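## Task

Each shelf spot has a lot number on the shelf edge directly beneath it, and several spots may carry the same number. Place a cardboard box from lot 451 and a cardboard box from lot 434 on the desk, with nothing overhanging the desk's edge. Every other cardboard box stays on the shelf it started on. If no box of a given lot exists, skip that lot. The robot must not fall over or finish tilted, or the task fails.

## Robot and tools

ROBOT. A simulated Hello Robot Stretch 3 with a single arm. The two-wheel base cannot slide sideways; it drives straight or spins about the point midway between its drive wheels, 0.05 m behind the front edge. The base is 0.33 m long, 0.34 m wide, rounded at the back. A lift rides up a mast and the arm telescopes out to the robot's RIGHT, so to shift the gripper forward or back you drive the base. With arm retracted and wrist folded, the wrist pokes up to 0.06 m past the right side and a spin sweeps a 0.28 m radius; an unfolded level wrist reaches beyond that. Loose objects may occasionally get nudged by outside causes.

FRAMES. Base frame: origin on the floor between the drive wheels, x forward, y left, z up, metres. hand_pose is reported in it, at the point where closed fingertips meet; with all wrist joints at zero that frame's x points up, y back along the arm toward the mast, z toward the rear. Fingertip pads are round, 0.04 m across. Odometry frame is the base frame as it was at scene start; base_odometry integrates wheel turns only (slip counts as motion), heading in rad, positive left, -3.142 to 3.142. turned_by_wheels and turned_by_imu give rotation since the previous result; if they disagree by more than 0.15 rad believe the IMU. base_tilt is in degrees, forward and right positive, with a fixed bias up to about 4 degrees plus noise.

move. One action per call. Either "base" and/or "joints" (optionally with "speeds", "pace", "contact_limits"), or {"servos": "reboot"} by itself, which re-energises any servo that shut off. "base" holds exactly one key, an offset relative to where the base last reported itself: translate_m in metres, -3 to 3, positive forward; or rotate_rad in radians, -6.4 to 6.4, positive left. "joints" is one object of absolute targets keyed by name: lift_m 0 to 1.1; arm_m 0 to 0.52 (extension); wrist_yaw_rad -1.345 to 4.42 (0 along the arm, positive swings toward the front); wrist_pitch_rad -1.57 to 0.451 (0 level, negative tips fingertips down); wrist_roll_rad -2.911 to 2.918 (0 fingers side by side, level); gripper_m -0.089 to 0.179 (bigger is wider; fingertip gap is about 0.007 m under the value when nearly shut, 0.025 m under when wide); head_pan_rad -3.953 to 1.73 (0 forward, positive left, -1.57 along the arm); head_tilt_rad -1.53 to 0.419 (negative down). Done tolerances: ±0.004 for lift, arm, gripper; ±0.02 yaw and roll; ±0.05 pitch; ±0.1 head. All motions of an action begin together. "pace" is "default" or "max"; "speeds" sets per-key top speeds up to the max. Default/max: translate 0.12/0.30 m/s, rotate 0.76/1.90 rad/s, lift 0.11/0.15 m/s, arm 0.14/0.40 m/s. Unless lift_m < 0.30, arm_m < 0.03 and wrist_yaw_rad > 2.54, the base is limited to 0.10 m/s and 0.63 rad/s. Any move ends by time_out after 14 s. "cameras" picks images (head_camera, nav_camera, wrist_camera, all; [] for none). "blocking" false returns within about 0.5 s while motion continues; a later move overrides only what it names. Unknown keys make a call invalid; out-of-range values are refused, and a refusal or an uncommanded stop cancels the rest of that reply's move, wait and finished_scene calls. Joints omitted after finishing may still strain toward old targets unnoticed.

CONTACT LIMITS go beside their own command. arm_m: motor_effort number (1 to 100; negative sense when retracting). lift_m: {"down": n, "up": n}, percent of extra force past free motion; below about 12 it may trip spuriously; defaults 32 to 47 down, 21 to 36 up. translate_m, rotate_rad: wheel effort threshold, active only during that move; without it the base never contact-stops. Each wheel then stops separately and goes slack, which may twist the robot.

wait: seconds 0 to 10, plus cameras; returns early once motion settles. stop: brakes all running motions ("stopped"), may still press on contacts, never cancels later calls. zoom_image: camera plus region [x0, y0, x1, y1] in that camera's last image pixels, at most 504 by 504. finished_scene: scene = current scene number; ends it irreversibly, and the goal must hold afterwards with the robot idle.

RESULTS. base_status/joint_status: done, moving, off_target (resting short, maybe still pushing; for the base, something holds it), contact_stop (that joint goes slack until recommanded, may keep pressing or sag), time_out, torque_fault (target dropped). on_its_own lists uncommanded behaviour; its "held at" is a target, not a reading. motor_effort is percent of max, positive toward higher values, bracket = peak in last action; each has a small fixed bias; wrist pitch saturates near 45, roll near 72. lidar_m: 12 ranges from the base origin, 30-degree sectors starting straight ahead, counter-clockwise (4th left, 7th behind, 10th right), scanning a plane 0.17 m up, 0.15 to 12 m; "-" means nothing or too close; sees legs not tabletops, misses glass; the robot hides sector 5 and parts of 6, 9, 10. wrist_depth_mm (45 to 1000) and head_depth_mm (280 to 4000) are 7x7 grids of median depth from the top left; head grid follows the sideways image.

CAMERAS. head_camera (896x504 pinhole) and nav_camera (672x504 fisheye) turn with the head; wrist_camera (644x364) rides the gripper. Rotate head images 90 degrees clockwise and nav images 90 degrees counter-clockwise to view upright. Calibration gives K and T_world_to_cam mapping base frame to camera; expect small per-scene errors, larger for the wrist camera.

CAUTIONS. Before folding the wrist (yaw toward 3.0) or unfolding, put lift_m between 0.32 and 0.95, pitch at -0.4, roll near 0; folded, lift may go down to 0.25. With yaw below -0.4 keep pitch at -0.5 or lower. Grip by commanding gripper_m under the object's width; release with at least 0.05 over it or fully open. Readings don't confirm a grasp; a hard squeeze may be eased, so resend if needed. Wrist and head have no contact stop and shut off after sustained strain. Pushing on rigid things with the gripper above about 0.45 m, or driving while the gripper is caught, can topple the robot; if base_tilt leans, back off. Avoid drops, releasing moving items, slams and hard pushes. Motions continue while the next reply is being written.

Each tool is called after "Emit:" in YAML: its name, and indented under it one key for each argument.

## Session

Emit:
move:
  joints: {"head_pan_rad": -1.57, "head_tilt_rad": -0.3}
  pace: "max"

Emit:
move:
  joints: {"head_pan_rad": 0.6}
  pace: "max"
  cameras: ["head_camera","nav_camera"]

Emit:
move:
  joints: {"head_pan_rad": -3.14}
  pace: "max"
  cameras: ["head_camera","nav_camera"]

Scene clock: 2.07 s.
move: done
base_odometry: x=+0.000 y=+0.000 heading=+0.000
turned_by_wheels: +0.000
turned_by_imu: +0.000
base_tilt: forward=-0.4 right=-1.1
lidar_m: 0.72 0.72 0.85 1.53 2.66 1.25 1.01 1.11 1.81 1.62 1.39 0.83
head_depth_mm: 1810 1819 1885 1985 2438 2034 1562 / 1914 2055 2119 2180 2179 1994 1551 / 1846 1980 2080 2195 2304 1950 1556 / 1711 1921 2022 2140 2135 1899 1536 / 1422 1485 1555 1658 1768 1815 1527 / 1605 1800 1919 2016 2053 1893 1524 / 1642 1769 1874 1952 1910 1844 1531
base_status: not commanded
joint_positions: lift_m=+0.374 arm_m=+0.001 wrist_yaw_rad=+3.009 wrist_pitch_rad=-0.462 wrist_roll_rad=+0.000 gripper_m=+0.037 head_pan_rad=-1.578 head_tilt_rad=-0.301
joint_status: all done
measured_speeds: translate_m=+0.000 rotate_rad=+0.000 lift_m=+0.000 arm_m=+0.000 wrist_yaw_rad=+0.000 wrist_pitch_rad=+0.000 wrist_roll_rad=+0.000 head_pan_rad=+0.024 head_tilt_rad=+0.000
motor_effort: left_wheel=-0.7(1.0) right_wheel=+0.1(1.2) lift_m=+23.0(24.0) arm_m=-6.2(6.5) wrist_yaw_rad=-0.3(2.1) wrist_pitch_rad=+1.9(2.1) wrist_roll_rad=-0.3(0.3) gripper_m=+0.5(0.8) head_pan_rad=+3.6(5.1) head_tilt_rad=-2.7(8.1)
hand_pose: x=+0.0076 y=+0.0712 z=+0.3774 quat_wxyz=(+0.207, +0.697, +0.116, +0.676) (m; base frame)
wrist_depth_mm: - 138 - - - 869 - / - 150 - - - 977 - / - 168 921 - - 951 - / 835 762 203 813 808 799 758 / 694 675 211 663 660 668 669 / 605 600 126 570 128 582 576 / 531 540 285 350 506 514 515
pictures: head_camera (sideways), nav_camera (sideways), wrist_camera
camera_calibration:
head_camera: T_world_to_cam=[[-0.0444386, 0.245918, -0.968272, 1.27602], [0.997157, -0.0481195, -0.0579855, 0.0690486], [-0.0608524, -0.968096, -0.24308, 0.272343], [0, 0, 0, 1]] pos_world=[0.00442515, -0.04682, 1.30574]
nav_camera: T_world_to_cam=[[0.0150487, -0.271004, 0.96246, -1.20972], [-0.999882, -0.00697646, 0.0136694, 0.0384338], [0.0030101, -0.962553, -0.271077, 0.306041], [0, 0, 0, 1]] pos_world=[0.0557128, -0.0329911, 1.24674]
wrist_camera: T_world_to_cam=[[0.994963, -0.0965217, -0.0270514, 0.016197], [-0.0806635, -0.610724, -0.787724, 0.37395], [0.0595115, 0.785938, -0.615434, 0.342021], [0, 0, 0, 1]] pos_world=[-0.00630544, -0.0388635, 0.505499]

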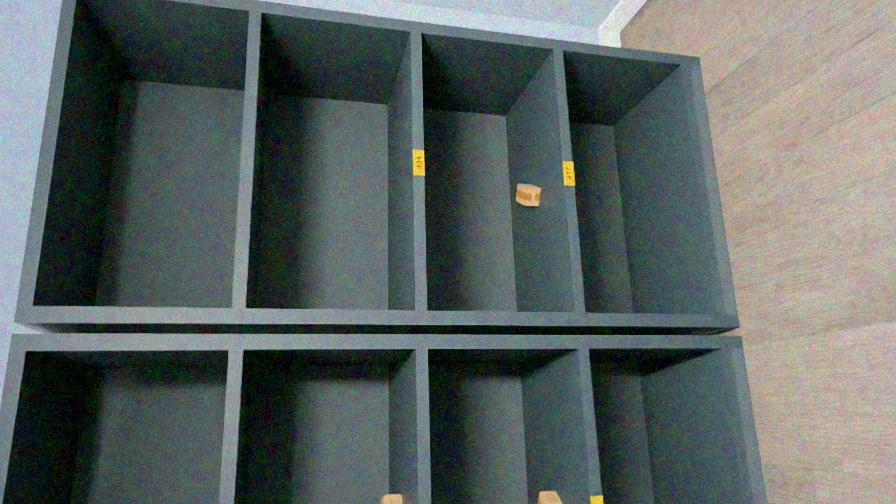

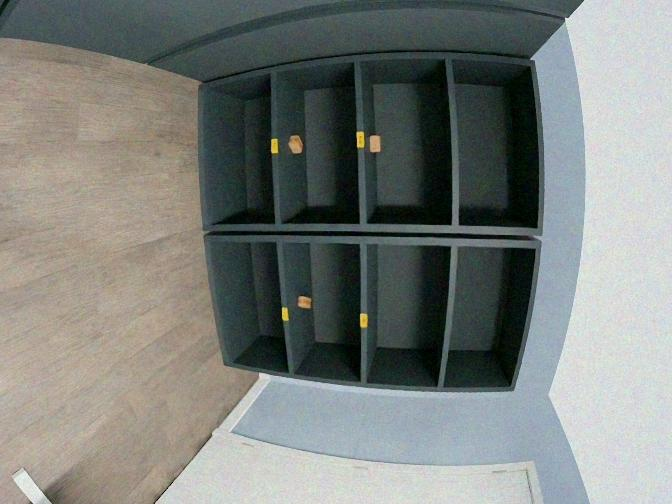

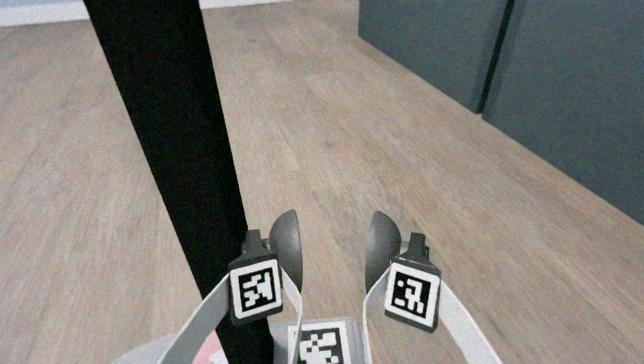

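Scene clock: 4.37 s.
move: done
base_odometry: x=+0.000 y=+0.000 heading=+0.000
turned_by_wheels: +0.000
turned_by_imu: +0.000
base_tilt: forward=-0.4 right=-1.1
lidar_m: 0.73 0.72 0.85 1.53 2.66 1.26 1.01 1.12 1.81 1.63 1.39 0.83
head_depth_mm: 581 604 629 657 686 718 756 / 602 624 652 682 715 748 790 / 624 650 679 711 749 788 829 / 647 678 707 745 782 827 871 / 673 705 737 777 819 865 916 / 703 735 774 814 860 913 972 / 732 772 810 857 911 963 1035
base_status: not commanded
joint_positions: lift_m=+0.374 arm_m=+0.001 wrist_yaw_rad=+3.009 wrist_pitch_rad=-0.462 wrist_roll_rad=+0.000 gripper_m=+0.037 head_pan_rad=+0.608 head_tilt_rad=-0.301
joint_status: all done
measured_speeds: translate_m=+0.000 rotate_rad=+0.000 lift_m=+0.000 arm_m=+0.000 wrist_yaw_rad=+0.000 wrist_pitch_rad=+0.000 wrist_roll_rad=+0.000 head_pan_rad=-0.024 head_tilt_rad=+0.000
motor_effort: left_wheel=-0.4(0.8) right_wheel=+0.7(1.1) lift_m=+23.5(24.3) arm_m=-10.9(10.9) wrist_yaw_rad=+0.5(1.5) wrist_pitch_rad=+1.9(2.0) wrist_roll_rad=+0.0(0.3) gripper_m=-0.2(0.9) head_pan_rad=-2.8(4.6) head_tilt_rad=-1.7(3.0)
hand_pose: x=+0.0076 y=+0.0712 z=+0.3774 quat_wxyz=(+0.207, +0.697, +0.116, +0.676) (m; base frame)
wrist_depth_mm: - 139 - - - 857 - / - 150 - - - 961 - / - 167 916 - - 957 - / 829 761 203 814 810 798 770 / 694 679 212 666 657 675 663 / 601 603 126 580 129 580 576 / 526 540 289 354 506 513 508
pictures: head_camera (sideways), nav_camera (sideways)
camera_calibration:
head_camera: T_world_to_cam=[[-0.175095, -0.178286, -0.968275, 1.27683], [-0.536556, 0.84187, -0.0579846, 0.0783733], [0.8255, 0.50938, -0.243068, 0.266888], [0, 0, 0, 1]] pos_world=[0.0453037, 0.0257137, 1.30574]
nav_camera: T_world_to_cam=[[0.212549, 0.168787, 0.962463, -1.21094], [0.583139, -0.812257, 0.0136657, 0.0288421], [0.784074, 0.558345, -0.27107, 0.301243], [0, 0, 0, 1]] pos_world=[0.00436706, 0.0596194, 1.24674]

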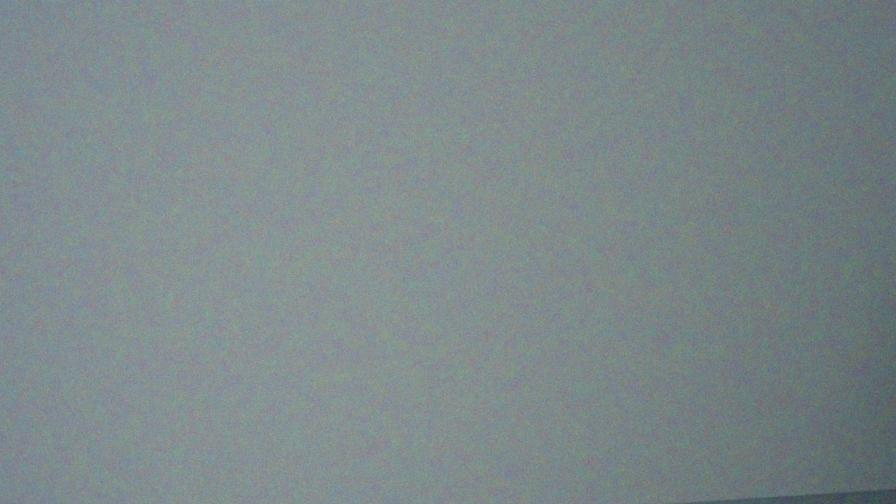

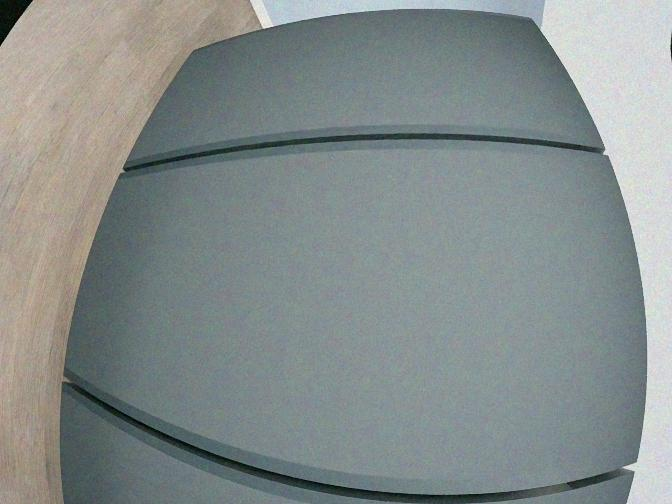

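Scene clock: 7.23 s.
move: done
base_odometry: x=+0.000 y=+0.000 heading=+0.000
turned_by_wheels: +0.000
turned_by_imu: +0.000
base_tilt: forward=-0.5 right=-1.2
lidar_m: 0.72 0.72 0.85 1.53 2.66 1.26 1.01 1.11 1.81 1.63 1.39 0.83
head_depth_mm: 1518 1607 1691 1786 1356 1794 1566 / 1471 1544 1643 1730 1335 1060 1460 / 1433 1504 1582 1671 1332 1054 1495 / 1396 1474 1537 1611 1320 994 1493 / 1359 1427 1497 1570 1300 989 1530 / 1322 1390 1450 1514 1299 943 1387 / 1292 1355 1410 1474 1291 897 1515
base_status: not commanded
joint_positions: lift_m=+0.374 arm_m=+0.001 wrist_yaw_rad=+3.009 wrist_pitch_rad=-0.462 wrist_roll_rad=+0.000 gripper_m=+0.037 head_pan_rad=-3.148 head_tilt_rad=-0.301
joint_status: all done
measured_speeds: translate_m=+0.000 rotate_rad=+0.000 lift_m=+0.000 arm_m=+0.000 wrist_yaw_rad=+0.000 wrist_pitch_rad=+0.000 wrist_roll_rad=+0.000 head_pan_rad=+0.024 head_tilt_rad=+0.000
motor_effort: left_wheel=-0.1(0.8) right_wheel=-0.2(1.1) lift_m=+24.2(24.8) arm_m=-13.1(13.4) wrist_yaw_rad=+0.3(1.6) wrist_pitch_rad=+1.9(2.1) wrist_roll_rad=+0.1(0.3) gripper_m=+0.4(1.1) head_pan_rad=+2.6(4.8) head_tilt_rad=+0.9(1.7)
hand_pose: x=+0.0076 y=+0.0712 z=+0.3774 quat_wxyz=(+0.207, +0.697, +0.116, +0.676) (m; base frame)
wrist_depth_mm: - 138 - - - 870 - / - 151 - - - 962 - / - 167 936 - - 950 - / 847 775 203 811 799 800 764 / 697 672 212 655 659 669 662 / 605 601 126 575 129 581 578 / 525 537 289 356 498 517 510
pictures: head_camera (sideways), nav_camera (sideways)
camera_calibration:
head_camera: T_world_to_cam=[[0.245898, 0.0446101, -0.968269, 1.27425], [-0.0474949, -0.997186, -0.058004, 0.0754733], [-0.968131, 0.0602509, -0.243087, 0.277886], [0, 0, 0, 1]] pos_world=[-0.0407197, 0.00167366, 1.30574]
nav_camera: T_world_to_cam=[[-0.270995, -0.0152386, 0.96246, -1.20799], [-0.00770052, 0.999877, 0.0136628, 0.0324696], [-0.96255, -0.00370887, -0.271079, 0.311897], [0, 0, 0, 1]] pos_world=[-0.0268928, -0.0497169, 1.24674]

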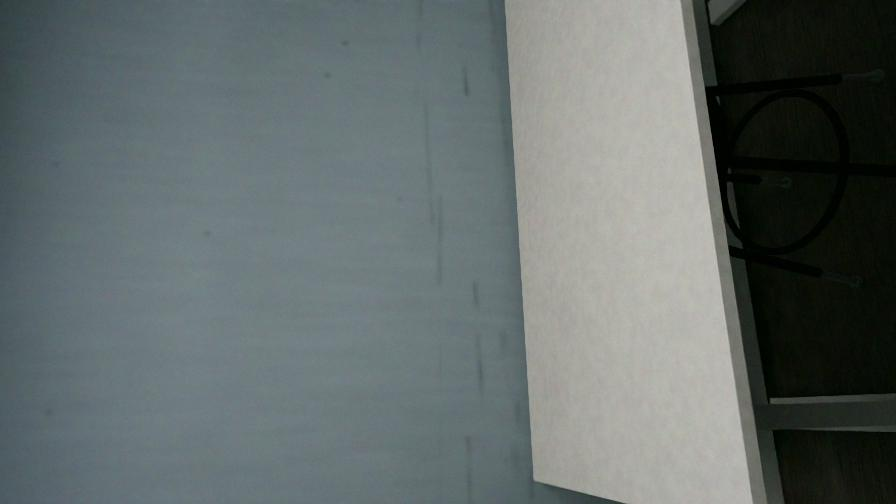

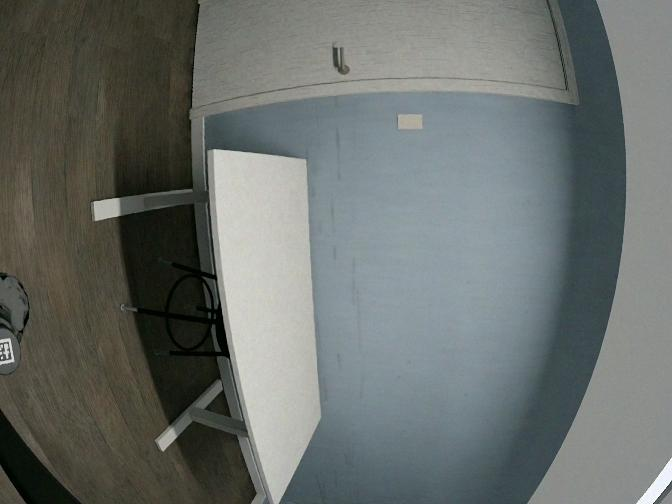

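Emit:
move:
  joints: {"head_pan_rad": -1.3, "head_tilt_rad": -0.4}
  pace: "max"
  cameras: ["head_camera"]

Scene clock: 13.27 s.
move: done
base_odometry: x=+0.000 y=+0.000 heading=+0.000
turned_by_wheels: +0.000
turned_by_imu: +0.000
base_tilt: forward=-0.3 right=-1.3
lidar_m: 0.72 0.73 0.85 1.53 2.66 1.26 1.01 1.11 1.81 1.62 1.39 0.83
head_depth_mm: 1737 1798 1943 2051 2219 1809 1427 / 1375 1473 1921 2064 2197 1802 1411 / 1724 1807 1826 1816 1870 1781 1413 / 1751 1857 1945 2082 2152 1776 1403 / 1750 1867 1953 2088 2139 1768 1400 / 1765 1875 1962 2077 2217 1766 1392 / 1646 1673 1674 1759 1874 1747 1381
base_status: not commanded
joint_positions: lift_m=+0.374 arm_m=+0.001 wrist_yaw_rad=+3.009 wrist_pitch_rad=-0.462 wrist_roll_rad=+0.000 gripper_m=+0.037 head_pan_rad=-1.292 head_tilt_rad=-0.400
joint_status: all done
measured_speeds: translate_m=+0.000 rotate_rad=+0.000 lift_m=+0.000 arm_m=+0.000 wrist_yaw_rad=+0.000 wrist_pitch_rad=+0.000 wrist_roll_rad=+0.000 head_pan_rad=-0.024 head_tilt_rad=+0.000
motor_effort: left_wheel=-0.4(0.7) right_wheel=+0.7(1.4) lift_m=+24.6(25.5) arm_m=-12.7(13.2) wrist_yaw_rad=-0.4(1.6) wrist_pitch_rad=+2.0(2.0) wrist_roll_rad=+0.0(0.4) gripper_m=+0.3(1.0) head_pan_rad=-3.0(7.1) head_tilt_rad=-4.0(7.1)
hand_pose: x=+0.0076 y=+0.0712 z=+0.3774 quat_wxyz=(+0.207, +0.697, +0.116, +0.676) (m; base frame)
wrist_depth_mm: - 138 - - - 872 - / - 151 - - - 989 - / - 167 912 - - 932 - / 829 760 204 815 822 798 763 / 701 680 212 664 655 672 664 / 596 593 126 565 128 584 576 / 529 537 289 354 506 516 514
pictures: head_camera (sideways)
camera_calibration:
head_camera: T_world_to_cam=[[-0.138178, 0.314236, -0.939235, 1.23868], [0.968499, 0.241231, -0.0617756, 0.0741423], [0.207161, -0.918185, -0.337671, 0.393781], [0, 0, 0, 1]] pos_world=[0.0177759, -0.0455604, 1.30096]

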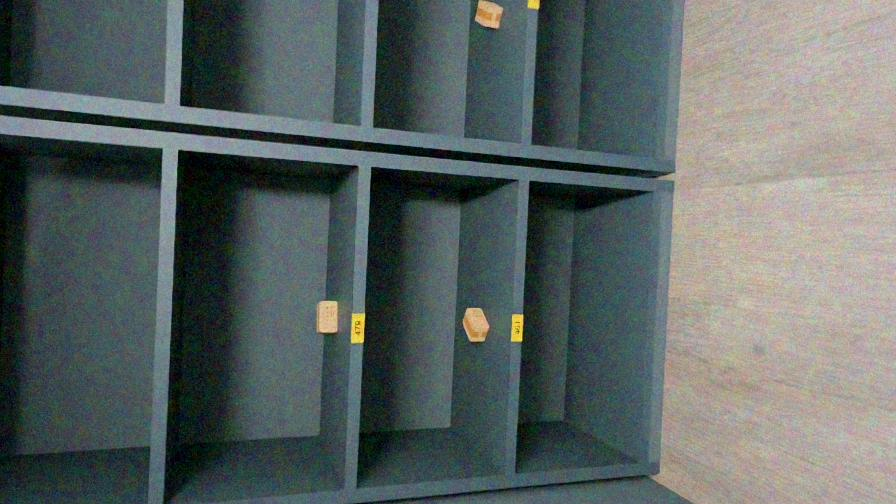

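Emit:
zoom_image:
  camera: "head_camera"
  region: [500, 305, 535, 350]

Emit:
zoom_image:
  camera: "head_camera"
  region: [340, 305, 375, 350]

Emit:
move:
  joints: {"head_pan_rad": -1.8, "head_tilt_rad": -0.4}
  pace: "max"
  cameras: ["head_camera"]

Scaled by 11.200 from the camera's 896x504 image, which has a finer 1280x720 frame.

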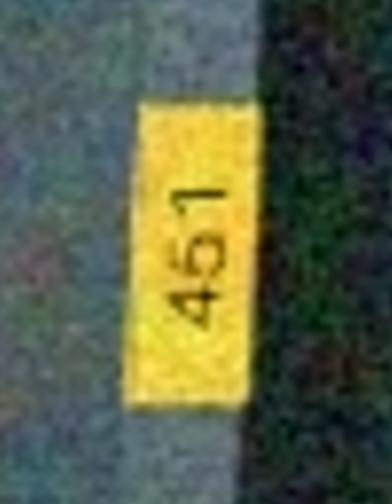

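Scaled by 11.200 from the camera's 896x504 image, which has a finer 1280x720 frame.

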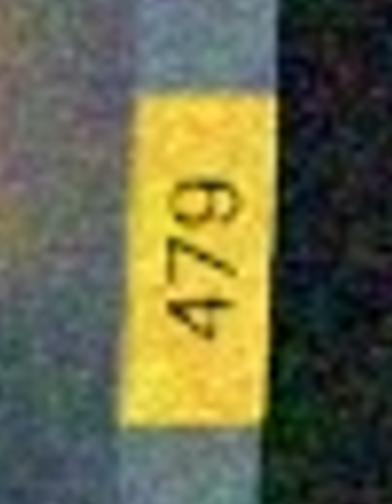

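Scene clock: 20.47 s.
move: done
base_odometry: x=+0.000 y=+0.000 heading=+0.000
turned_by_wheels: +0.000
turned_by_imu: +0.000
base_tilt: forward=-0.4 right=-1.2
lidar_m: 0.73 0.73 0.85 1.53 2.66 1.26 1.01 1.11 1.82 1.63 1.40 0.83
head_depth_mm: 1830 1879 1933 1978 2044 1808 1430 / 2081 2141 2222 2307 2335 1794 1426 / 1726 1842 1961 2538 2220 1789 1418 / 1913 2025 2135 2219 2251 1776 1404 / 1881 1989 2106 2203 2265 1756 1408 / 1776 1897 1983 2072 2237 1739 1396 / 1705 1726 1624 1639 1749 1745 1384
base_status: not commanded
joint_positions: lift_m=+0.374 arm_m=+0.001 wrist_yaw_rad=+3.009 wrist_pitch_rad=-0.462 wrist_roll_rad=+0.000 gripper_m=+0.037 head_pan_rad=-1.817 head_tilt_rad=-0.400
joint_status: all done
measured_speeds: all 0
motor_effort: left_wheel=-0.2(0.6) right_wheel=+0.6(1.2) lift_m=+25.3(25.7) arm_m=-12.2(13.4) wrist_yaw_rad=-0.3(1.2) wrist_pitch_rad=+1.9(2.0) wrist_roll_rad=+0.1(0.3) gripper_m=+0.7(1.0) head_pan_rad=+0.0(5.1) head_tilt_rad=-4.1(7.4)
hand_pose: x=+0.0076 y=+0.0712 z=+0.3774 quat_wxyz=(+0.207, +0.697, +0.116, +0.676) (m; base frame)
wrist_depth_mm: - 138 - - - 868 - / - 151 - - - 964 - / - 167 929 - - 938 - / 833 765 203 814 795 793 764 / 701 674 211 661 657 678 668 / 598 593 126 576 129 582 578 / 533 534 289 355 500 512 512
pictures: head_camera (sideways)
camera_calibration:
head_camera: T_world_to_cam=[[0.0379201, 0.341479, -0.939124, 1.23739], [0.959024, -0.2765, -0.0618158, 0.0741919], [-0.280777, -0.898298, -0.337971, 0.397113], [0, 0, 0, 1]] pos_world=[-0.00657352, -0.0453015, 1.30086]

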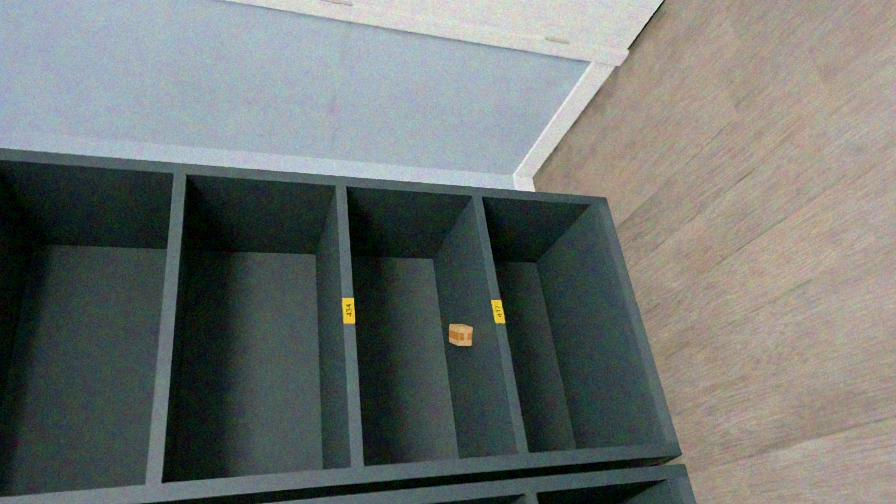

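Emit:
zoom_image:
  camera: "head_camera"
  region: [332, 290, 367, 335]

Emit:
zoom_image:
  camera: "head_camera"
  region: [482, 290, 517, 335]

Scaled by 11.200 from the camera's 896x504 image, which has a finer 1280x720 frame.

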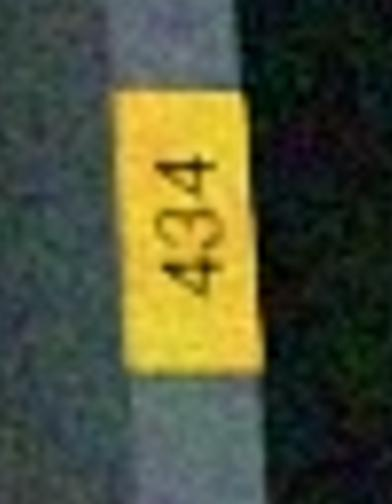

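Scaled by 11.200 from the camera's 896x504 image, which has a finer 1280x720 frame.

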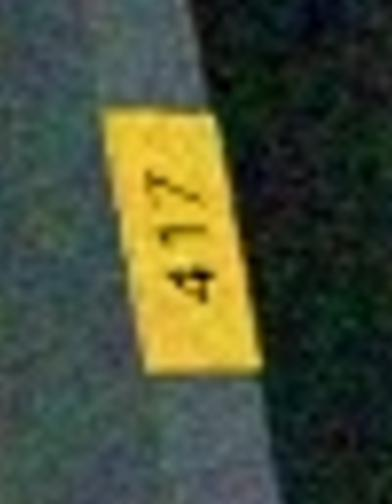

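Emit:
move:
  base: {"rotate_rad": -1.57}
  joints: {"lift_m": 0.27, "head_pan_rad": 0.0, "head_tilt_rad": -0.4}
  pace: "max"
  cameras: []

Emit:
move:
  base: {"translate_m": 0.97}
  pace: "max"
  contact_limits: {"translate_m": 40}
  cameras: ["head_camera"]

Scene clock: 86.77 s.
move: done
base_odometry: x=+0.000 y=+0.000 heading=-1.570
turned_by_wheels: -1.570
turned_by_imu: -1.540
base_tilt: forward=-0.3 right=-1.3
lidar_m: 1.62 1.37 0.82 0.73 0.73 0.86 1.60 2.67 1.26 1.01 1.56 1.83
head_depth_mm: 1826 1831 1904 1943 2141 1803 1431 / 1865 1964 2078 2217 2232 1794 1423 / 1824 1933 2039 2157 2298 1787 1408 / 1771 1909 1989 2109 2259 1772 1409 / 1437 1524 1602 1740 1847 1752 1398 / 1697 1807 1901 2010 2112 1749 1394 / 1670 1758 1829 1980 2118 1743 1390
base_status: done
joint_positions: lift_m=+0.270 arm_m=+0.001 wrist_yaw_rad=+3.009 wrist_pitch_rad=-0.463 wrist_roll_rad=+0.000 gripper_m=+0.037 head_pan_rad=+0.005 head_tilt_rad=-0.400
joint_status: all done
measured_speeds: all 0
motor_effort: left_wheel=+6.1(15.2) right_wheel=-9.1(14.3) lift_m=+30.6(31.0) arm_m=-13.0(13.7) wrist_yaw_rad=-0.3(2.1) wrist_pitch_rad=+2.0(2.2) wrist_roll_rad=+0.1(0.3) gripper_m=+0.2(1.0) head_pan_rad=-3.8(5.3) head_tilt_rad=-2.7(6.5)
hand_pose: x=+0.0076 y=+0.0711 z=+0.2728 quat_wxyz=(+0.208, +0.697, +0.117, +0.676) (m; base frame)
wrist_depth_mm: - 138 - 754 - - - / - 151 161 - - 953 - / - 167 184 793 790 774 764 / 658 608 203 641 635 631 623 / 551 547 212 520 521 535 528 / 478 285 126 274 129 457 461 / 251 256 237 248 391 406 404
pictures: none
No camera images: "cameras" was empty.

Scene clock: 91.37 s.
move: done
base_odometry: x=+0.001 y=-0.970 heading=-1.570
turned_by_wheels: +0.000
turned_by_imu: +0.001
base_tilt: forward=-0.4 right=-1.1
lidar_m: 0.67 1.13 1.05 0.93 0.93 1.11 2.05 2.33 1.29 1.34 1.34 1.13
head_depth_mm: 1001 1104 1187 958 1376 1073 1300 / 971 1073 1154 942 1324 1061 1258 / 679 1046 1125 933 1297 1063 1252 / 696 1021 1092 919 1254 1052 1223 / 602 989 1060 782 733 969 881 / 544 576 617 661 708 802 868 / 533 941 1006 884 1165 1036 872
base_status: done
joint_positions: lift_m=+0.270 arm_m=+0.001 wrist_yaw_rad=+3.009 wrist_pitch_rad=-0.463 wrist_roll_rad=+0.000 gripper_m=+0.037 head_pan_rad=+0.000 head_tilt_rad=-0.400
joint_status: not commanded
measured_speeds: all 0
motor_effort: left_wheel=+0.8(13.5) right_wheel=+5.7(12.9) lift_m=+26.2(30.6) arm_m=-10.7(12.9) wrist_yaw_rad=-1.2(1.7) wrist_pitch_rad=+2.1(2.2) wrist_roll_rad=+0.0(0.3) gripper_m=+0.3(1.0) head_pan_rad=-2.8(3.8) head_tilt_rad=-1.9(3.7)
contact_limits: translate_m 40 (maximum 100)
hand_pose: x=+0.0076 y=+0.0711 z=+0.2728 quat_wxyz=(+0.208, +0.697, +0.117, +0.676) (m; base frame)
wrist_depth_mm: - 139 - 955 - - - / - 151 185 - - 894 - / 774 167 735 784 781 784 707 / 663 617 203 646 633 628 621 / 554 546 213 523 525 528 527 / 479 286 126 275 129 462 460 / 251 257 237 247 389 406 405
pictures: head_camera (sideways)
camera_calibration:
head_camera: T_world_to_cam=[[-0.340468, -0.0462573, -0.939117, 1.23966], [0.0349131, 0.997478, -0.0617893, 0.0798842], [0.939608, -0.0538249, -0.337995, 0.38977], [0, 0, 0, 1]] pos_world=[0.0530439, -0.00136031, 1.30086]

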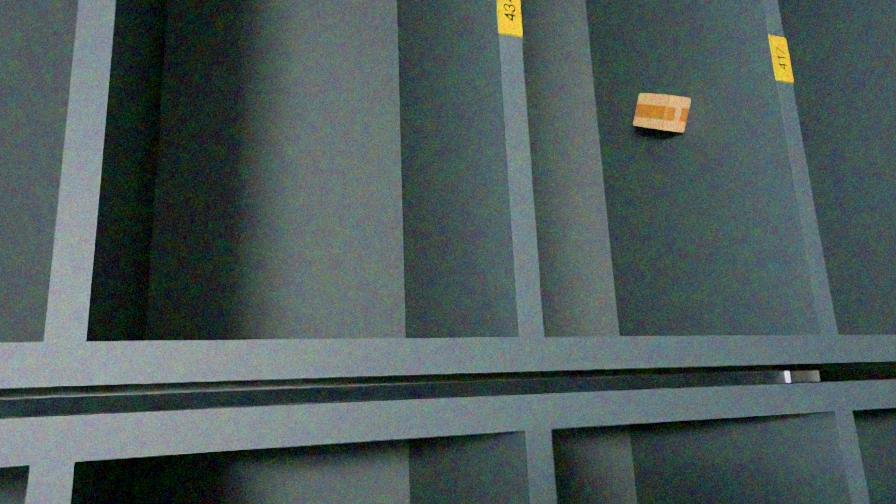

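Emit:
move:
  base: {"rotate_rad": 1.84}
  joints: {"head_pan_rad": -1.57, "head_tilt_rad": -0.5}
  pace: "max"
  cameras: []

Emit:
move:
  base: {"translate_m": 0.37}
  joints: {"lift_m": 0.6}
  contact_limits: {"translate_m": 40}
  cameras: ["head_camera"]

Scene clock: 102.97 s.
move: done
base_odometry: x=+0.001 y=-0.970 heading=+0.270
turned_by_wheels: +1.840
turned_by_imu: +1.803
base_tilt: forward=-0.4 right=-1.1
lidar_m: 0.93 0.97 1.37 3.55 1.29 1.33 1.34 1.13 1.16 0.68 1.18 0.95
head_depth_mm: 830 999 1073 789 1263 966 1245 / 851 997 1063 832 1248 995 1245 / 553 599 663 727 1188 954 1233 / 554 970 655 760 804 905 1012 / 930 1006 1067 803 1222 973 1224 / 930 1009 1068 794 1206 968 1209 / 932 1010 1068 785 1207 968 1207
base_status: done
joint_positions: lift_m=+0.270 arm_m=+0.001 wrist_yaw_rad=+3.009 wrist_pitch_rad=-0.463 wrist_roll_rad=+0.000 gripper_m=+0.037 head_pan_rad=-1.576 head_tilt_rad=-0.500
joint_status: all done
measured_speeds: all 0
motor_effort: left_wheel=-5.4(14.7) right_wheel=+6.4(14.5) lift_m=+24.6(25.6) arm_m=-12.3(13.7) wrist_yaw_rad=+0.3(1.3) wrist_pitch_rad=+2.1(2.2) wrist_roll_rad=-0.1(0.3) gripper_m=+0.5(0.9) head_pan_rad=+3.6(5.0) head_tilt_rad=-3.9(7.6)
hand_pose: x=+0.0076 y=+0.0711 z=+0.2728 quat_wxyz=(+0.208, +0.697, +0.117, +0.676) (m; base frame)
wrist_depth_mm: - 138 - - - - - / - 150 983 - - - - / 832 167 730 803 794 785 768 / 668 609 204 648 633 632 629 / 547 549 213 525 520 530 528 / 476 287 126 275 129 461 453 / 251 257 237 247 390 405 405
pictures: none
No camera images: "cameras" was empty.

Scene clock: 107.80 s.
move: done
base_odometry: x=+0.358 y=-0.871 heading=+0.270
turned_by_wheels: +0.000
turned_by_imu: +0.000
base_tilt: forward=-0.4 right=-1.2
lidar_m: 0.56 0.59 0.82 2.50 2.11 1.56 1.70 1.45 0.77 1.14 0.77 0.58
head_depth_mm: 831 990 1019 847 974 930 1027 / 853 1005 1072 835 1219 993 1210 / 884 1013 1072 825 1253 986 1236 / 916 1014 1079 812 1228 980 1229 / 936 1018 1078 803 1219 976 1220 / 944 1014 1080 847 1218 1000 1222 / 942 1024 1072 844 1204 998 1209
base_status: done
joint_positions: lift_m=+0.600 arm_m=+0.001 wrist_yaw_rad=+3.009 wrist_pitch_rad=-0.463 wrist_roll_rad=+0.000 gripper_m=+0.037 head_pan_rad=-1.570 head_tilt_rad=-0.500
joint_status: all done
measured_speeds: all 0
motor_effort: left_wheel=-0.7(8.7) right_wheel=+10.1(13.5) lift_m=+30.7(34.1) arm_m=-9.7(13.1) wrist_yaw_rad=-0.5(2.1) wrist_pitch_rad=+2.1(2.2) wrist_roll_rad=+0.2(0.3) gripper_m=+0.3(0.9) head_pan_rad=+3.2(4.2) head_tilt_rad=-2.3(4.9)
contact_limits: translate_m 40 (maximum 100)
hand_pose: x=+0.0076 y=+0.0711 z=+0.6028 quat_wxyz=(+0.208, +0.697, +0.117, +0.676) (m; base frame)
wrist_depth_mm: - 138 - - - - - / - 150 - - - - - / - 167 - - - - - / - - 204 - - - - / - - 211 959 950 975 - / 869 863 126 827 129 844 - / 755 758 286 760 724 730 736
pictures: head_camera (sideways)
camera_calibration:
head_camera: T_world_to_cam=[[-0.046608, 0.432523, -0.900418, 1.18745], [0.997505, -0.0276888, -0.064934, 0.0780414], [-0.0530169, -0.901198, -0.430153, 0.515742], [0, 0, 0, 1]] pos_world=[0.00484092, -0.0466517, 1.29611]

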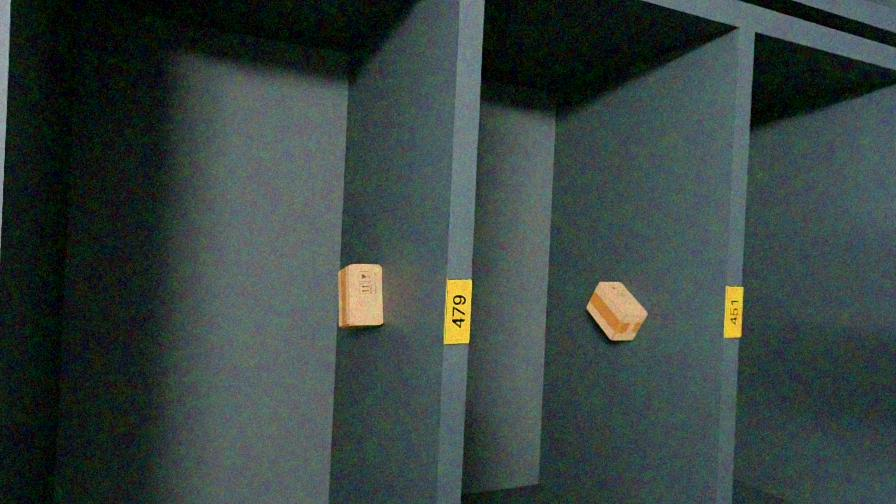

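Emit:
zoom_image:
  camera: "head_camera"
  region: [570, 265, 670, 355]

Emit:
move:
  base: {"translate_m": 0.09}
  joints: {"wrist_yaw_rad": 0.0, "wrist_pitch_rad": -0.4, "gripper_m": 0.179}
  contact_limits: {"translate_m": 40}
  cameras: ["wrist_camera"]

Scaled by 5.040 from the camera's 896x504 image, which has a finer 1280x720 frame.

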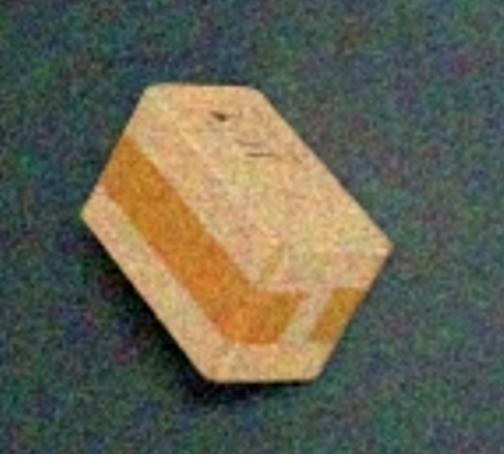

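Scene clock: 128.30 s.
move: done
base_odometry: x=+0.444 y=-0.847 heading=+0.269
turned_by_wheels: +0.000
turned_by_imu: +0.000
base_tilt: forward=-0.3 right=-1.2
lidar_m: 0.47 0.50 0.69 2.10 2.17 1.63 1.79 1.53 0.81 1.14 0.65 0.49
head_depth_mm: 834 1009 1087 845 1157 997 1156 / 861 1009 1069 836 1253 991 1238 / 889 1009 1069 824 1235 987 1229 / 921 1017 1079 812 1227 983 1229 / 942 1016 1078 806 1220 1004 1228 / 943 1018 1083 853 1209 1001 1211 / 943 1014 1036 841 1108 997 1153
base_status: done
joint_positions: lift_m=+0.600 arm_m=+0.001 wrist_yaw_rad=+0.003 wrist_pitch_rad=-0.420 wrist_roll_rad=+0.000 gripper_m=+0.179 head_pan_rad=-1.570 head_tilt_rad=-0.500
joint_status: all done
measured_speeds: all 0
motor_effort: left_wheel=+1.2(6.9) right_wheel=+10.3(13.8) lift_m=+26.1(28.4) arm_m=-5.5(8.0) wrist_yaw_rad=-3.2(6.4) wrist_pitch_rad=+3.1(5.6) wrist_roll_rad=+0.0(0.3) gripper_m=+1.1(83.5) head_pan_rad=+3.4(4.1) head_tilt_rad=-2.1(3.1)
contact_limits: translate_m 40 (maximum 100)
hand_pose: x=-0.0208 y=-0.3697 z=+0.6122 quat_wxyz=(+0.692, +0.149, -0.691, -0.147) (m; base frame)
wrist_depth_mm: - - - - - - - / - - - - - - - / - - - - - - - / - - - - - - - / - 142 - - - - - / - 126 - - - - - / - 751 762 747 743 733 105
pictures: wrist_camera
camera_calibration:
wrist_camera: T_world_to_cam=[[-0.998878, -0.0398925, -0.0255218, -0.0133049], [-0.00250211, 0.582616, -0.812744, 0.745478], [0.0472917, -0.811768, -0.582062, 0.223385], [0, 0, 0, 1]] pos_world=[-0.021989, -0.253521, 0.735567]

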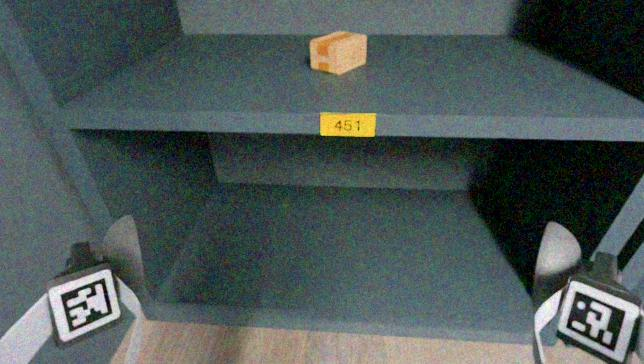

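Emit:
move:
  base: {"rotate_rad": 0.35}
  joints: {"lift_m": 0.66}
  cameras: []

Emit:
move:
  base: {"translate_m": -0.21}
  pace: "max"
  joints: {"wrist_yaw_rad": -0.35, "wrist_pitch_rad": -0.25}
  cameras: []

Emit:
move:
  base: {"rotate_rad": -0.355}
  cameras: []

Emit:
move:
  base: {"translate_m": 0.275}
  contact_limits: {"translate_m": 40}
  pace: "max"
  cameras: ["wrist_camera"]

Scene clock: 171.30 s.
move: done
base_odometry: x=+0.444 y=-0.847 heading=+0.619
turned_by_wheels: +0.350
turned_by_imu: +0.343
base_tilt: forward=-0.4 right=-1.3
lidar_m: 0.48 0.59 1.20 2.53 1.98 1.79 1.53 0.81 1.08 0.80 0.52 0.47
head_depth_mm: 833 976 1032 784 1200 967 1184 / 857 1007 1066 829 1237 962 1238 / 889 1051 1113 827 1241 988 1234 / 835 989 1034 879 1203 1047 1234 / 700 773 841 865 1010 1063 1198 / 655 709 764 836 915 1004 1109 / 604 635 672 714 759 816 878
base_status: done
joint_positions: lift_m=+0.660 arm_m=+0.001 wrist_yaw_rad=+0.003 wrist_pitch_rad=-0.419 wrist_roll_rad=+0.000 gripper_m=+0.179 head_pan_rad=-1.570 head_tilt_rad=-0.500
joint_status: all done
measured_speeds: all 0
motor_effort: left_wheel=-9.5(12.4) right_wheel=+9.3(12.6) lift_m=+27.1(33.6) arm_m=-2.9(4.0) wrist_yaw_rad=-2.4(4.2) wrist_pitch_rad=+3.0(3.3) wrist_roll_rad=+0.0(0.3) gripper_m=+0.2(1.1) head_pan_rad=+3.7(3.8) head_tilt_rad=-1.0(1.8)
hand_pose: x=-0.0209 y=-0.3698 z=+0.6724 quat_wxyz=(+0.692, +0.148, -0.691, -0.147) (m; base frame)
wrist_depth_mm: 351 425 - 870 - - - / 360 431 - - - 575 - / 377 440 - - - - - / 388 448 - - - - - / 383 143 - - - - - / 118 126 - - - - - / 410 - 828 813 782 - 105
pictures: none
No camera images: "cameras" was empty.

Scene clock: 174.37 s.
move: done
base_odometry: x=+0.273 y=-0.969 heading=+0.619
turned_by_wheels: +0.000
turned_by_imu: +0.000
base_tilt: forward=-0.2 right=-1.2
lidar_m: 0.67 0.83 1.69 2.03 1.77 1.60 1.32 0.67 0.66 1.01 0.73 0.67
head_depth_mm: 830 902 977 741 1131 967 851 / 854 941 1000 732 1173 960 1157 / 886 978 1041 765 1216 952 1204 / 918 1017 1082 766 1239 949 1232 / 954 1057 1122 809 1223 1009 1225 / 858 953 996 857 1119 1039 1218 / 757 813 859 869 975 1058 1187
base_status: done
joint_positions: lift_m=+0.660 arm_m=+0.001 wrist_yaw_rad=-0.347 wrist_pitch_rad=-0.272 wrist_roll_rad=+0.000 gripper_m=+0.179 head_pan_rad=-1.570 head_tilt_rad=-0.500
joint_status: all done
measured_speeds: all 0
motor_effort: left_wheel=-5.7(12.7) right_wheel=-3.3(8.7) lift_m=+23.2(27.7) arm_m=-2.9(4.3) wrist_yaw_rad=-3.6(6.0) wrist_pitch_rad=+3.7(5.2) wrist_roll_rad=+0.0(0.4) gripper_m=+0.8(1.1) head_pan_rad=+3.5(4.5) head_tilt_rad=-0.4(1.7)
hand_pose: x=-0.1033 y=-0.3715 z=+0.7067 quat_wxyz=(+0.674, -0.026, -0.706, -0.216) (m; base frame)
wrist_depth_mm: - - - - - - - / - 822 - - - - - / - - - - - - - / - - - - - - 399 / - 142 - - - - 411 / - 141 - - - - - / - - - - - - 105
pictures: none
No camera images: "cameras" was empty.

Scene clock: 176.03 s.
move: done
base_odometry: x=+0.273 y=-0.969 heading=+0.264
turned_by_wheels: -0.355
turned_by_imu: -0.350
base_tilt: forward=-0.3 right=-1.1
lidar_m: 0.67 0.70 0.97 3.63 1.80 1.52 1.60 1.32 0.66 1.02 0.86 0.69
head_depth_mm: 698 729 706 653 719 779 921 / 858 932 992 731 985 900 928 / 871 941 1017 721 1192 954 1204 / 872 943 1016 713 1201 950 1192 / 876 946 1019 750 1191 944 1189 / 877 951 1005 745 1201 938 1182 / 879 950 1007 736 1206 934 1180
base_status: done
joint_positions: lift_m=+0.660 arm_m=+0.001 wrist_yaw_rad=-0.347 wrist_pitch_rad=-0.272 wrist_roll_rad=+0.000 gripper_m=+0.179 head_pan_rad=-1.570 head_tilt_rad=-0.500
joint_status: not commanded
measured_speeds: all 0
motor_effort: left_wheel=+7.2(12.0) right_wheel=-9.2(13.6) lift_m=+24.3(24.6) arm_m=-3.6(3.6) wrist_yaw_rad=-2.5(4.0) wrist_pitch_rad=+3.6(3.7) wrist_roll_rad=+0.1(0.3) gripper_m=+0.7(1.0) head_pan_rad=+3.2(3.7) head_tilt_rad=-0.2(0.9)
hand_pose: x=-0.1033 y=-0.3715 z=+0.7067 quat_wxyz=(+0.674, -0.026, -0.706, -0.216) (m; base frame)
wrist_depth_mm: - - - - 385 - 986 / - - - - 407 - - / - - - - - - - / 522 - - - - - - / - 143 - - 513 - - / - 139 - - 587 - - / - - - - 618 - 105
pictures: none
No camera images: "cameras" was empty.

Scene clock: 179.73 s.
move: done
base_odometry: x=+0.539 y=-0.897 heading=+0.264
turned_by_wheels: +0.000
turned_by_imu: +0.000
base_tilt: forward=-0.4 right=-1.2
lidar_m: 0.39 0.41 0.58 1.70 2.27 1.74 1.87 0.86 0.80 1.07 0.55 0.41
head_depth_mm: 836 945 1018 739 1208 967 1187 / 861 947 1017 731 1193 958 1209 / 879 949 1022 721 1199 956 1205 / 877 957 1026 760 1208 948 1200 / 886 952 1009 751 1209 941 1190 / 883 955 1014 741 1183 935 1187 / 812 878 898 734 948 902 1001
base_status: done
joint_positions: lift_m=+0.660 arm_m=+0.001 wrist_yaw_rad=-0.347 wrist_pitch_rad=-0.272 wrist_roll_rad=+0.000 gripper_m=+0.179 head_pan_rad=-1.570 head_tilt_rad=-0.500
joint_status: not commanded
measured_speeds: all 0
motor_effort: left_wheel=+7.8(11.7) right_wheel=+1.8(10.8) lift_m=+24.7(25.4) arm_m=-5.6(5.6) wrist_yaw_rad=-2.8(4.4) wrist_pitch_rad=+3.6(3.7) wrist_roll_rad=+0.0(0.3) gripper_m=+0.3(1.1) head_pan_rad=+3.3(3.9) head_tilt_rad=+0.8(1.6)
contact_limits: translate_m 40 (maximum 100)
hand_pose: x=-0.1033 y=-0.3715 z=+0.7068 quat_wxyz=(+0.674, -0.026, -0.706, -0.216) (m; base frame)
wrist_depth_mm: - - - - 833 - 460 / - - - - 855 - - / - - - - 872 - 523 / - - 592 - - 569 581 / - 142 - - - - - / - 126 - - - - - / - - - - - 752 105
pictures: wrist_camera
camera_calibration:
wrist_camera: T_world_to_cam=[[-0.953021, 0.302254, -0.0198229, 0.0345253], [0.154584, 0.429044, -0.889958, 0.836869], [-0.260489, -0.851213, -0.455612, 0.145027], [0, 0, 0, 1]] pos_world=[-0.0586856, -0.246041, 0.811539]

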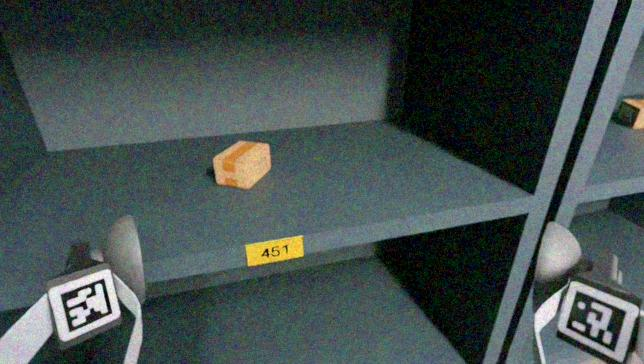

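Emit:
move:
  base: {"translate_m": 0.02}
  joints: {"lift_m": 0.56}
  cameras: []

Emit:
move:
  joints: {"arm_m": 0.33}
  contact_limits: {"arm_m": 30}
  pace: "max"
  cameras: ["wrist_camera"]

Scene clock: 203.47 s.
move: done
base_odometry: x=+0.558 y=-0.892 heading=+0.265
turned_by_wheels: +0.000
turned_by_imu: +0.000
base_tilt: forward=-0.4 right=-1.1
lidar_m: 0.37 0.39 0.55 1.62 1.91 1.75 1.89 0.86 0.82 1.07 0.52 0.39
head_depth_mm: 834 947 1017 737 1215 968 1220 / 860 949 1023 730 1198 958 1208 / 881 945 1019 723 1203 952 1202 / 878 953 1027 761 1205 952 1198 / 882 957 1015 752 1210 938 1193 / 885 953 1014 742 1165 933 1191 / 763 826 843 732 891 878 973
base_status: done
joint_positions: lift_m=+0.560 arm_m=+0.001 wrist_yaw_rad=-0.347 wrist_pitch_rad=-0.271 wrist_roll_rad=+0.000 gripper_m=+0.179 head_pan_rad=-1.570 head_tilt_rad=-0.500
joint_status: all done
measured_speeds: all 0
motor_effort: left_wheel=+8.7(11.8) right_wheel=+3.0(7.7) lift_m=+24.8(27.0) arm_m=-7.4(8.0) wrist_yaw_rad=-3.1(4.5) wrist_pitch_rad=+3.4(3.5) wrist_roll_rad=+0.1(0.3) gripper_m=-0.2(1.1) head_pan_rad=+2.8(3.4) head_tilt_rad=+2.1(2.5)
hand_pose: x=-0.1033 y=-0.3716 z=+0.6070 quat_wxyz=(+0.674, -0.027, -0.706, -0.215) (m; base frame)
wrist_depth_mm: - - - - 824 - 463 / 674 - - - - - 492 / - - 546 - - - 522 / - - - - - - - / - 142 - - - - - / - 126 - - - - - / - - - - - 745 105
pictures: none
No camera images: "cameras" was empty.

Scene clock: 205.57 s.
move: done
base_odometry: x=+0.558 y=-0.892 heading=+0.265
turned_by_wheels: +0.000
turned_by_imu: +0.000
base_tilt: forward=-0.2 right=-1.2
lidar_m: 0.37 0.39 0.55 1.62 1.90 1.75 1.89 0.86 0.81 1.07 0.52 0.39
head_depth_mm: 834 945 1017 736 1206 967 1209 / 861 946 1019 729 1204 957 1186 / 881 948 1020 720 1200 955 581 / 881 949 1022 762 1207 892 630 / 880 954 1013 751 1206 941 1189 / 885 954 1013 742 1162 936 1184 / 762 825 843 732 894 876 975
base_status: not commanded
joint_positions: lift_m=+0.560 arm_m=+0.330 wrist_yaw_rad=-0.347 wrist_pitch_rad=-0.270 wrist_roll_rad=+0.000 gripper_m=+0.179 head_pan_rad=-1.570 head_tilt_rad=-0.500
joint_status: all done
measured_speeds: all 0
motor_effort: left_wheel=+8.3(9.2) right_wheel=+3.6(3.8) lift_m=+30.1(31.2) arm_m=+13.3(14.4) wrist_yaw_rad=-2.0(3.9) wrist_pitch_rad=+3.3(3.5) wrist_roll_rad=-0.2(0.3) gripper_m=+0.4(1.1) head_pan_rad=+2.9(3.6) head_tilt_rad=+2.3(3.1)
contact_limits: arm_m 30 (drawing in: default 31, maximum 55; extending or still: default 40, maximum 69)
hand_pose: x=-0.1034 y=-0.7011 z=+0.6071 quat_wxyz=(+0.674, -0.027, -0.706, -0.215) (m; base frame)
wrist_depth_mm: - - - - - 552 - / - - - - - 587 - / - - - - - - - / - - - 293 - - - / 303 288 274 275 296 296 308 / - 229 245 244 244 241 241 / 195 201 206 206 205 205 105
pictures: wrist_camera
camera_calibration:
wrist_camera: T_world_to_cam=[[-0.95298, 0.302392, -0.0197167, 0.132021], [0.154195, 0.427873, -0.890589, 0.889145], [-0.260871, -0.851754, -0.454381, -0.182068], [0, 0, 0, 1]] pos_world=[-0.0587849, -0.57544, 0.711737]

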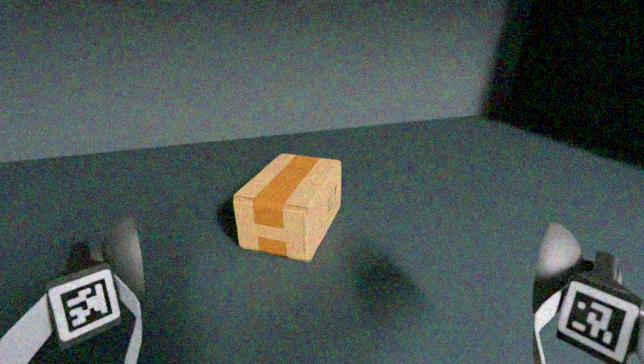

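Emit:
move:
  joints: {"lift_m": 0.523}
  cameras: []

Emit:
move:
  joints: {"arm_m": 0.464}
  contact_limits: {"arm_m": 30}
  cameras: ["wrist_camera"]

Scene clock: 226.40 s.
move: done
base_odometry: x=+0.558 y=-0.892 heading=+0.265
turned_by_wheels: +0.000
turned_by_imu: +0.000
base_tilt: forward=-0.4 right=-1.2
lidar_m: 0.37 0.39 0.55 1.62 1.91 1.75 1.89 0.86 0.82 1.07 0.52 0.39
head_depth_mm: 836 949 1014 739 1210 966 1213 / 863 949 1018 730 1202 958 1213 / 877 946 1023 720 1206 952 603 / 879 949 1026 761 1207 947 630 / 882 952 1009 751 1205 940 1195 / 880 955 1016 743 1165 936 1187 / 762 825 844 731 892 875 973
base_status: not commanded
joint_positions: lift_m=+0.523 arm_m=+0.330 wrist_yaw_rad=-0.347 wrist_pitch_rad=-0.270 wrist_roll_rad=+0.000 gripper_m=+0.179 head_pan_rad=-1.570 head_tilt_rad=-0.500
joint_status: all done
measured_speeds: all 0
motor_effort: left_wheel=+8.5(8.9) right_wheel=+3.1(3.8) lift_m=+24.6(26.6) arm_m=+13.4(13.6) wrist_yaw_rad=-2.3(4.2) wrist_pitch_rad=+3.3(3.4) wrist_roll_rad=+0.0(0.3) gripper_m=+0.6(1.0) head_pan_rad=+2.8(3.4) head_tilt_rad=+2.9(3.9)
contact_limits: arm_m 30 (drawing in: default 31, maximum 55; extending or still: default 40, maximum 69)
hand_pose: x=-0.1034 y=-0.7011 z=+0.5701 quat_wxyz=(+0.674, -0.027, -0.706, -0.215) (m; base frame)
wrist_depth_mm: - - - - - 553 - / - - - - - 587 - / - - - 277 - - - / 309 306 257 262 303 286 300 / 238 227 236 236 236 235 243 / 123 180 193 192 191 191 191 / - 158 163 168 162 161 107
pictures: none
No camera images: "cameras" was empty.

Scene clock: 228.63 s.
move: done
base_odometry: x=+0.558 y=-0.892 heading=+0.265
turned_by_wheels: +0.000
turned_by_imu: +0.000
base_tilt: forward=-0.2 right=-1.2
lidar_m: 0.37 0.39 0.55 1.62 1.91 1.75 1.89 0.86 0.82 1.07 0.52 0.39
head_depth_mm: 835 946 1015 739 1207 968 1217 / 861 948 1021 731 1207 961 1204 / 881 944 1022 723 1200 753 602 / 880 950 1021 761 1203 758 1198 / 881 957 1011 751 1206 941 1192 / 883 954 1015 743 1167 939 1184 / 762 825 844 735 890 876 975
base_status: not commanded
joint_positions: lift_m=+0.523 arm_m=+0.464 wrist_yaw_rad=-0.347 wrist_pitch_rad=-0.270 wrist_roll_rad=+0.000 gripper_m=+0.179 head_pan_rad=-1.570 head_tilt_rad=-0.500
joint_status: all done
measured_speeds: all 0
motor_effort: left_wheel=+8.6(8.8) right_wheel=+3.5(3.8) lift_m=+30.6(31.2) arm_m=+13.0(15.4) wrist_yaw_rad=-3.5(4.1) wrist_pitch_rad=+3.3(3.4) wrist_roll_rad=-0.1(0.6) gripper_m=+0.8(1.1) head_pan_rad=+2.8(3.2) head_tilt_rad=+3.4(4.3)
contact_limits: arm_m 30 (drawing in: default 31, maximum 55; extending or still: default 40, maximum 69)
hand_pose: x=-0.1034 y=-0.8351 z=+0.5701 quat_wxyz=(+0.674, -0.027, -0.706, -0.215) (m; base frame)
wrist_depth_mm: 291 307 328 - - - 443 / 305 325 337 - - - 465 / 325 335 - - - - - / 308 307 303 273 301 284 297 / 238 227 235 150 214 232 242 / 123 179 193 127 132 191 191 / - 158 158 128 157 161 107
pictures: wrist_camera
camera_calibration:
wrist_camera: T_world_to_cam=[[-0.95298, 0.302392, -0.0197167, 0.171812], [0.154195, 0.427873, -0.890589, 0.913528], [-0.260871, -0.851754, -0.454381, -0.313015], [0, 0, 0, 1]] pos_world=[-0.0587849, -0.70944, 0.674737]

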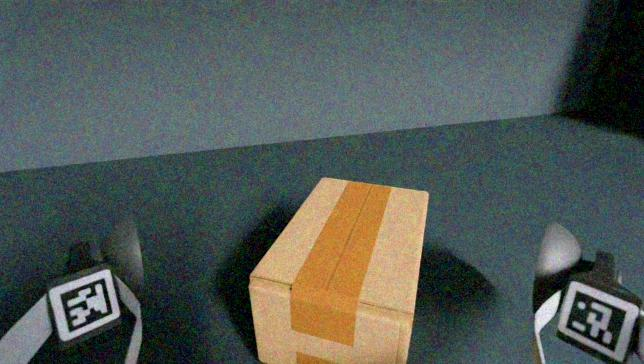

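Emit:
move:
  joints: {"gripper_m": 0.025}
  cameras: ["wrist_camera"]

Emit:
move:
  joints: {"lift_m": 0.60}
  cameras: ["wrist_camera"]

Scene clock: 239.27 s.
move: done
base_odometry: x=+0.558 y=-0.892 heading=+0.265
turned_by_wheels: +0.000
turned_by_imu: +0.000
base_tilt: forward=-0.3 right=-1.3
lidar_m: 0.37 0.39 0.55 1.62 1.91 1.75 1.89 0.86 0.82 1.07 0.52 0.39
head_depth_mm: 835 946 1013 739 1204 968 1217 / 858 946 1020 727 1198 962 1213 / 878 954 1017 720 1203 752 601 / 880 949 1022 758 1204 755 1201 / 882 956 1012 754 1206 941 1192 / 881 957 1017 744 1164 938 1182 / 763 821 846 735 889 876 956
base_status: not commanded
joint_positions: lift_m=+0.523 arm_m=+0.464 wrist_yaw_rad=-0.348 wrist_pitch_rad=-0.268 wrist_roll_rad=+0.000 gripper_m=+0.026 head_pan_rad=-1.570 head_tilt_rad=-0.500
joint_status: all done
measured_speeds: all 0
motor_effort: left_wheel=+8.2(9.1) right_wheel=+2.9(3.8) lift_m=+29.0(31.4) arm_m=+7.5(9.9) wrist_yaw_rad=-2.0(3.5) wrist_pitch_rad=+2.9(3.4) wrist_roll_rad=+0.0(0.3) gripper_m=-16.1(88.9) head_pan_rad=+2.1(3.2) head_tilt_rad=+4.7(5.0)
contact_limits: arm_m 30 (drawing in: default 31, maximum 55; extending or still: default 40, maximum 69)
hand_pose: x=-0.1036 y=-0.8351 z=+0.5705 quat_wxyz=(+0.674, -0.028, -0.706, -0.215) (m; base frame)
wrist_depth_mm: 291 306 326 - - - 446 / 308 325 336 - - - 466 / 324 337 - - - - - / 310 308 306 196 303 288 298 / 240 240 160 158 156 235 234 / 194 194 130 130 127 190 191 / 169 159 154 139 153 153 161
pictures: wrist_camera
camera_calibration:
wrist_camera: T_world_to_cam=[[-0.952735, 0.303168, -0.0196222, 0.172317], [0.153998, 0.426258, -0.891397, 0.913092], [-0.261878, -0.852287, -0.452799, -0.314429], [0, 0, 0, 1]] pos_world=[-0.0587835, -0.709438, 0.674935]

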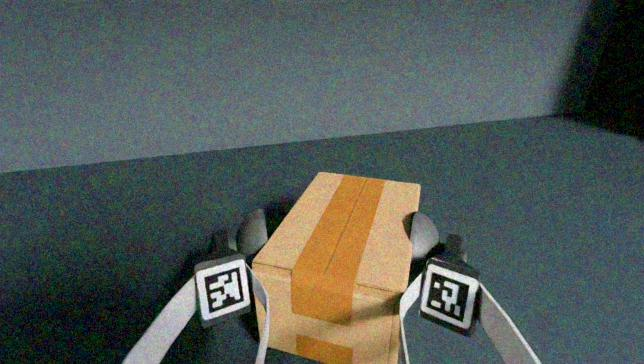

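Scene clock: 240.80 s.
move: done
base_odometry: x=+0.558 y=-0.892 heading=+0.265
turned_by_wheels: +0.000
turned_by_imu: +0.000
base_tilt: forward=-0.3 right=-1.2
lidar_m: 0.37 0.39 0.55 1.62 1.91 1.75 1.89 0.86 0.82 1.07 0.52 0.39
head_depth_mm: 835 945 1018 736 1211 964 1214 / 860 948 1016 731 1204 961 1154 / 881 946 1015 721 1204 673 1141 / 877 951 1022 763 1204 859 1198 / 882 953 1015 751 1212 944 1190 / 879 954 1014 743 1169 937 1190 / 762 826 843 733 893 878 958
base_status: not commanded
joint_positions: lift_m=+0.600 arm_m=+0.464 wrist_yaw_rad=-0.348 wrist_pitch_rad=-0.274 wrist_roll_rad=+0.000 gripper_m=+0.026 head_pan_rad=-1.570 head_tilt_rad=-0.500
joint_status: all done
measured_speeds: all 0
motor_effort: left_wheel=+7.9(8.8) right_wheel=+3.1(3.3) lift_m=+31.5(33.8) arm_m=+5.5(7.8) wrist_yaw_rad=-1.3(3.4) wrist_pitch_rad=+3.9(4.1) wrist_roll_rad=+0.1(0.3) gripper_m=-16.5(16.6) head_pan_rad=+2.3(3.0) head_tilt_rad=+4.4(4.8)
contact_limits: arm_m 30 (drawing in: default 31, maximum 55; extending or still: default 40, maximum 69)
hand_pose: x=-0.1035 y=-0.8347 z=+0.6462 quat_wxyz=(+0.673, -0.026, -0.706, -0.217) (m; base frame)
wrist_depth_mm: 291 307 327 - - - 439 / 307 324 336 - - - 472 / 324 337 - - - - 495 / 336 - - 187 - - - / - - 155 159 152 - - / 299 298 131 130 126 294 293 / 253 236 237 139 236 234 249
pictures: wrist_camera
camera_calibration:
wrist_camera: T_world_to_cam=[[-0.95271, 0.303228, -0.0198944, 0.17397], [0.155691, 0.430846, -0.888894, 0.982691], [-0.260966, -0.849955, -0.457681, -0.274488], [0, 0, 0, 1]] pos_world=[-0.0588857, -0.709444, 0.751341]

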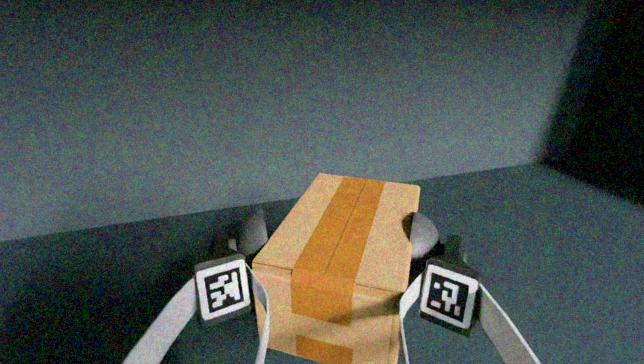

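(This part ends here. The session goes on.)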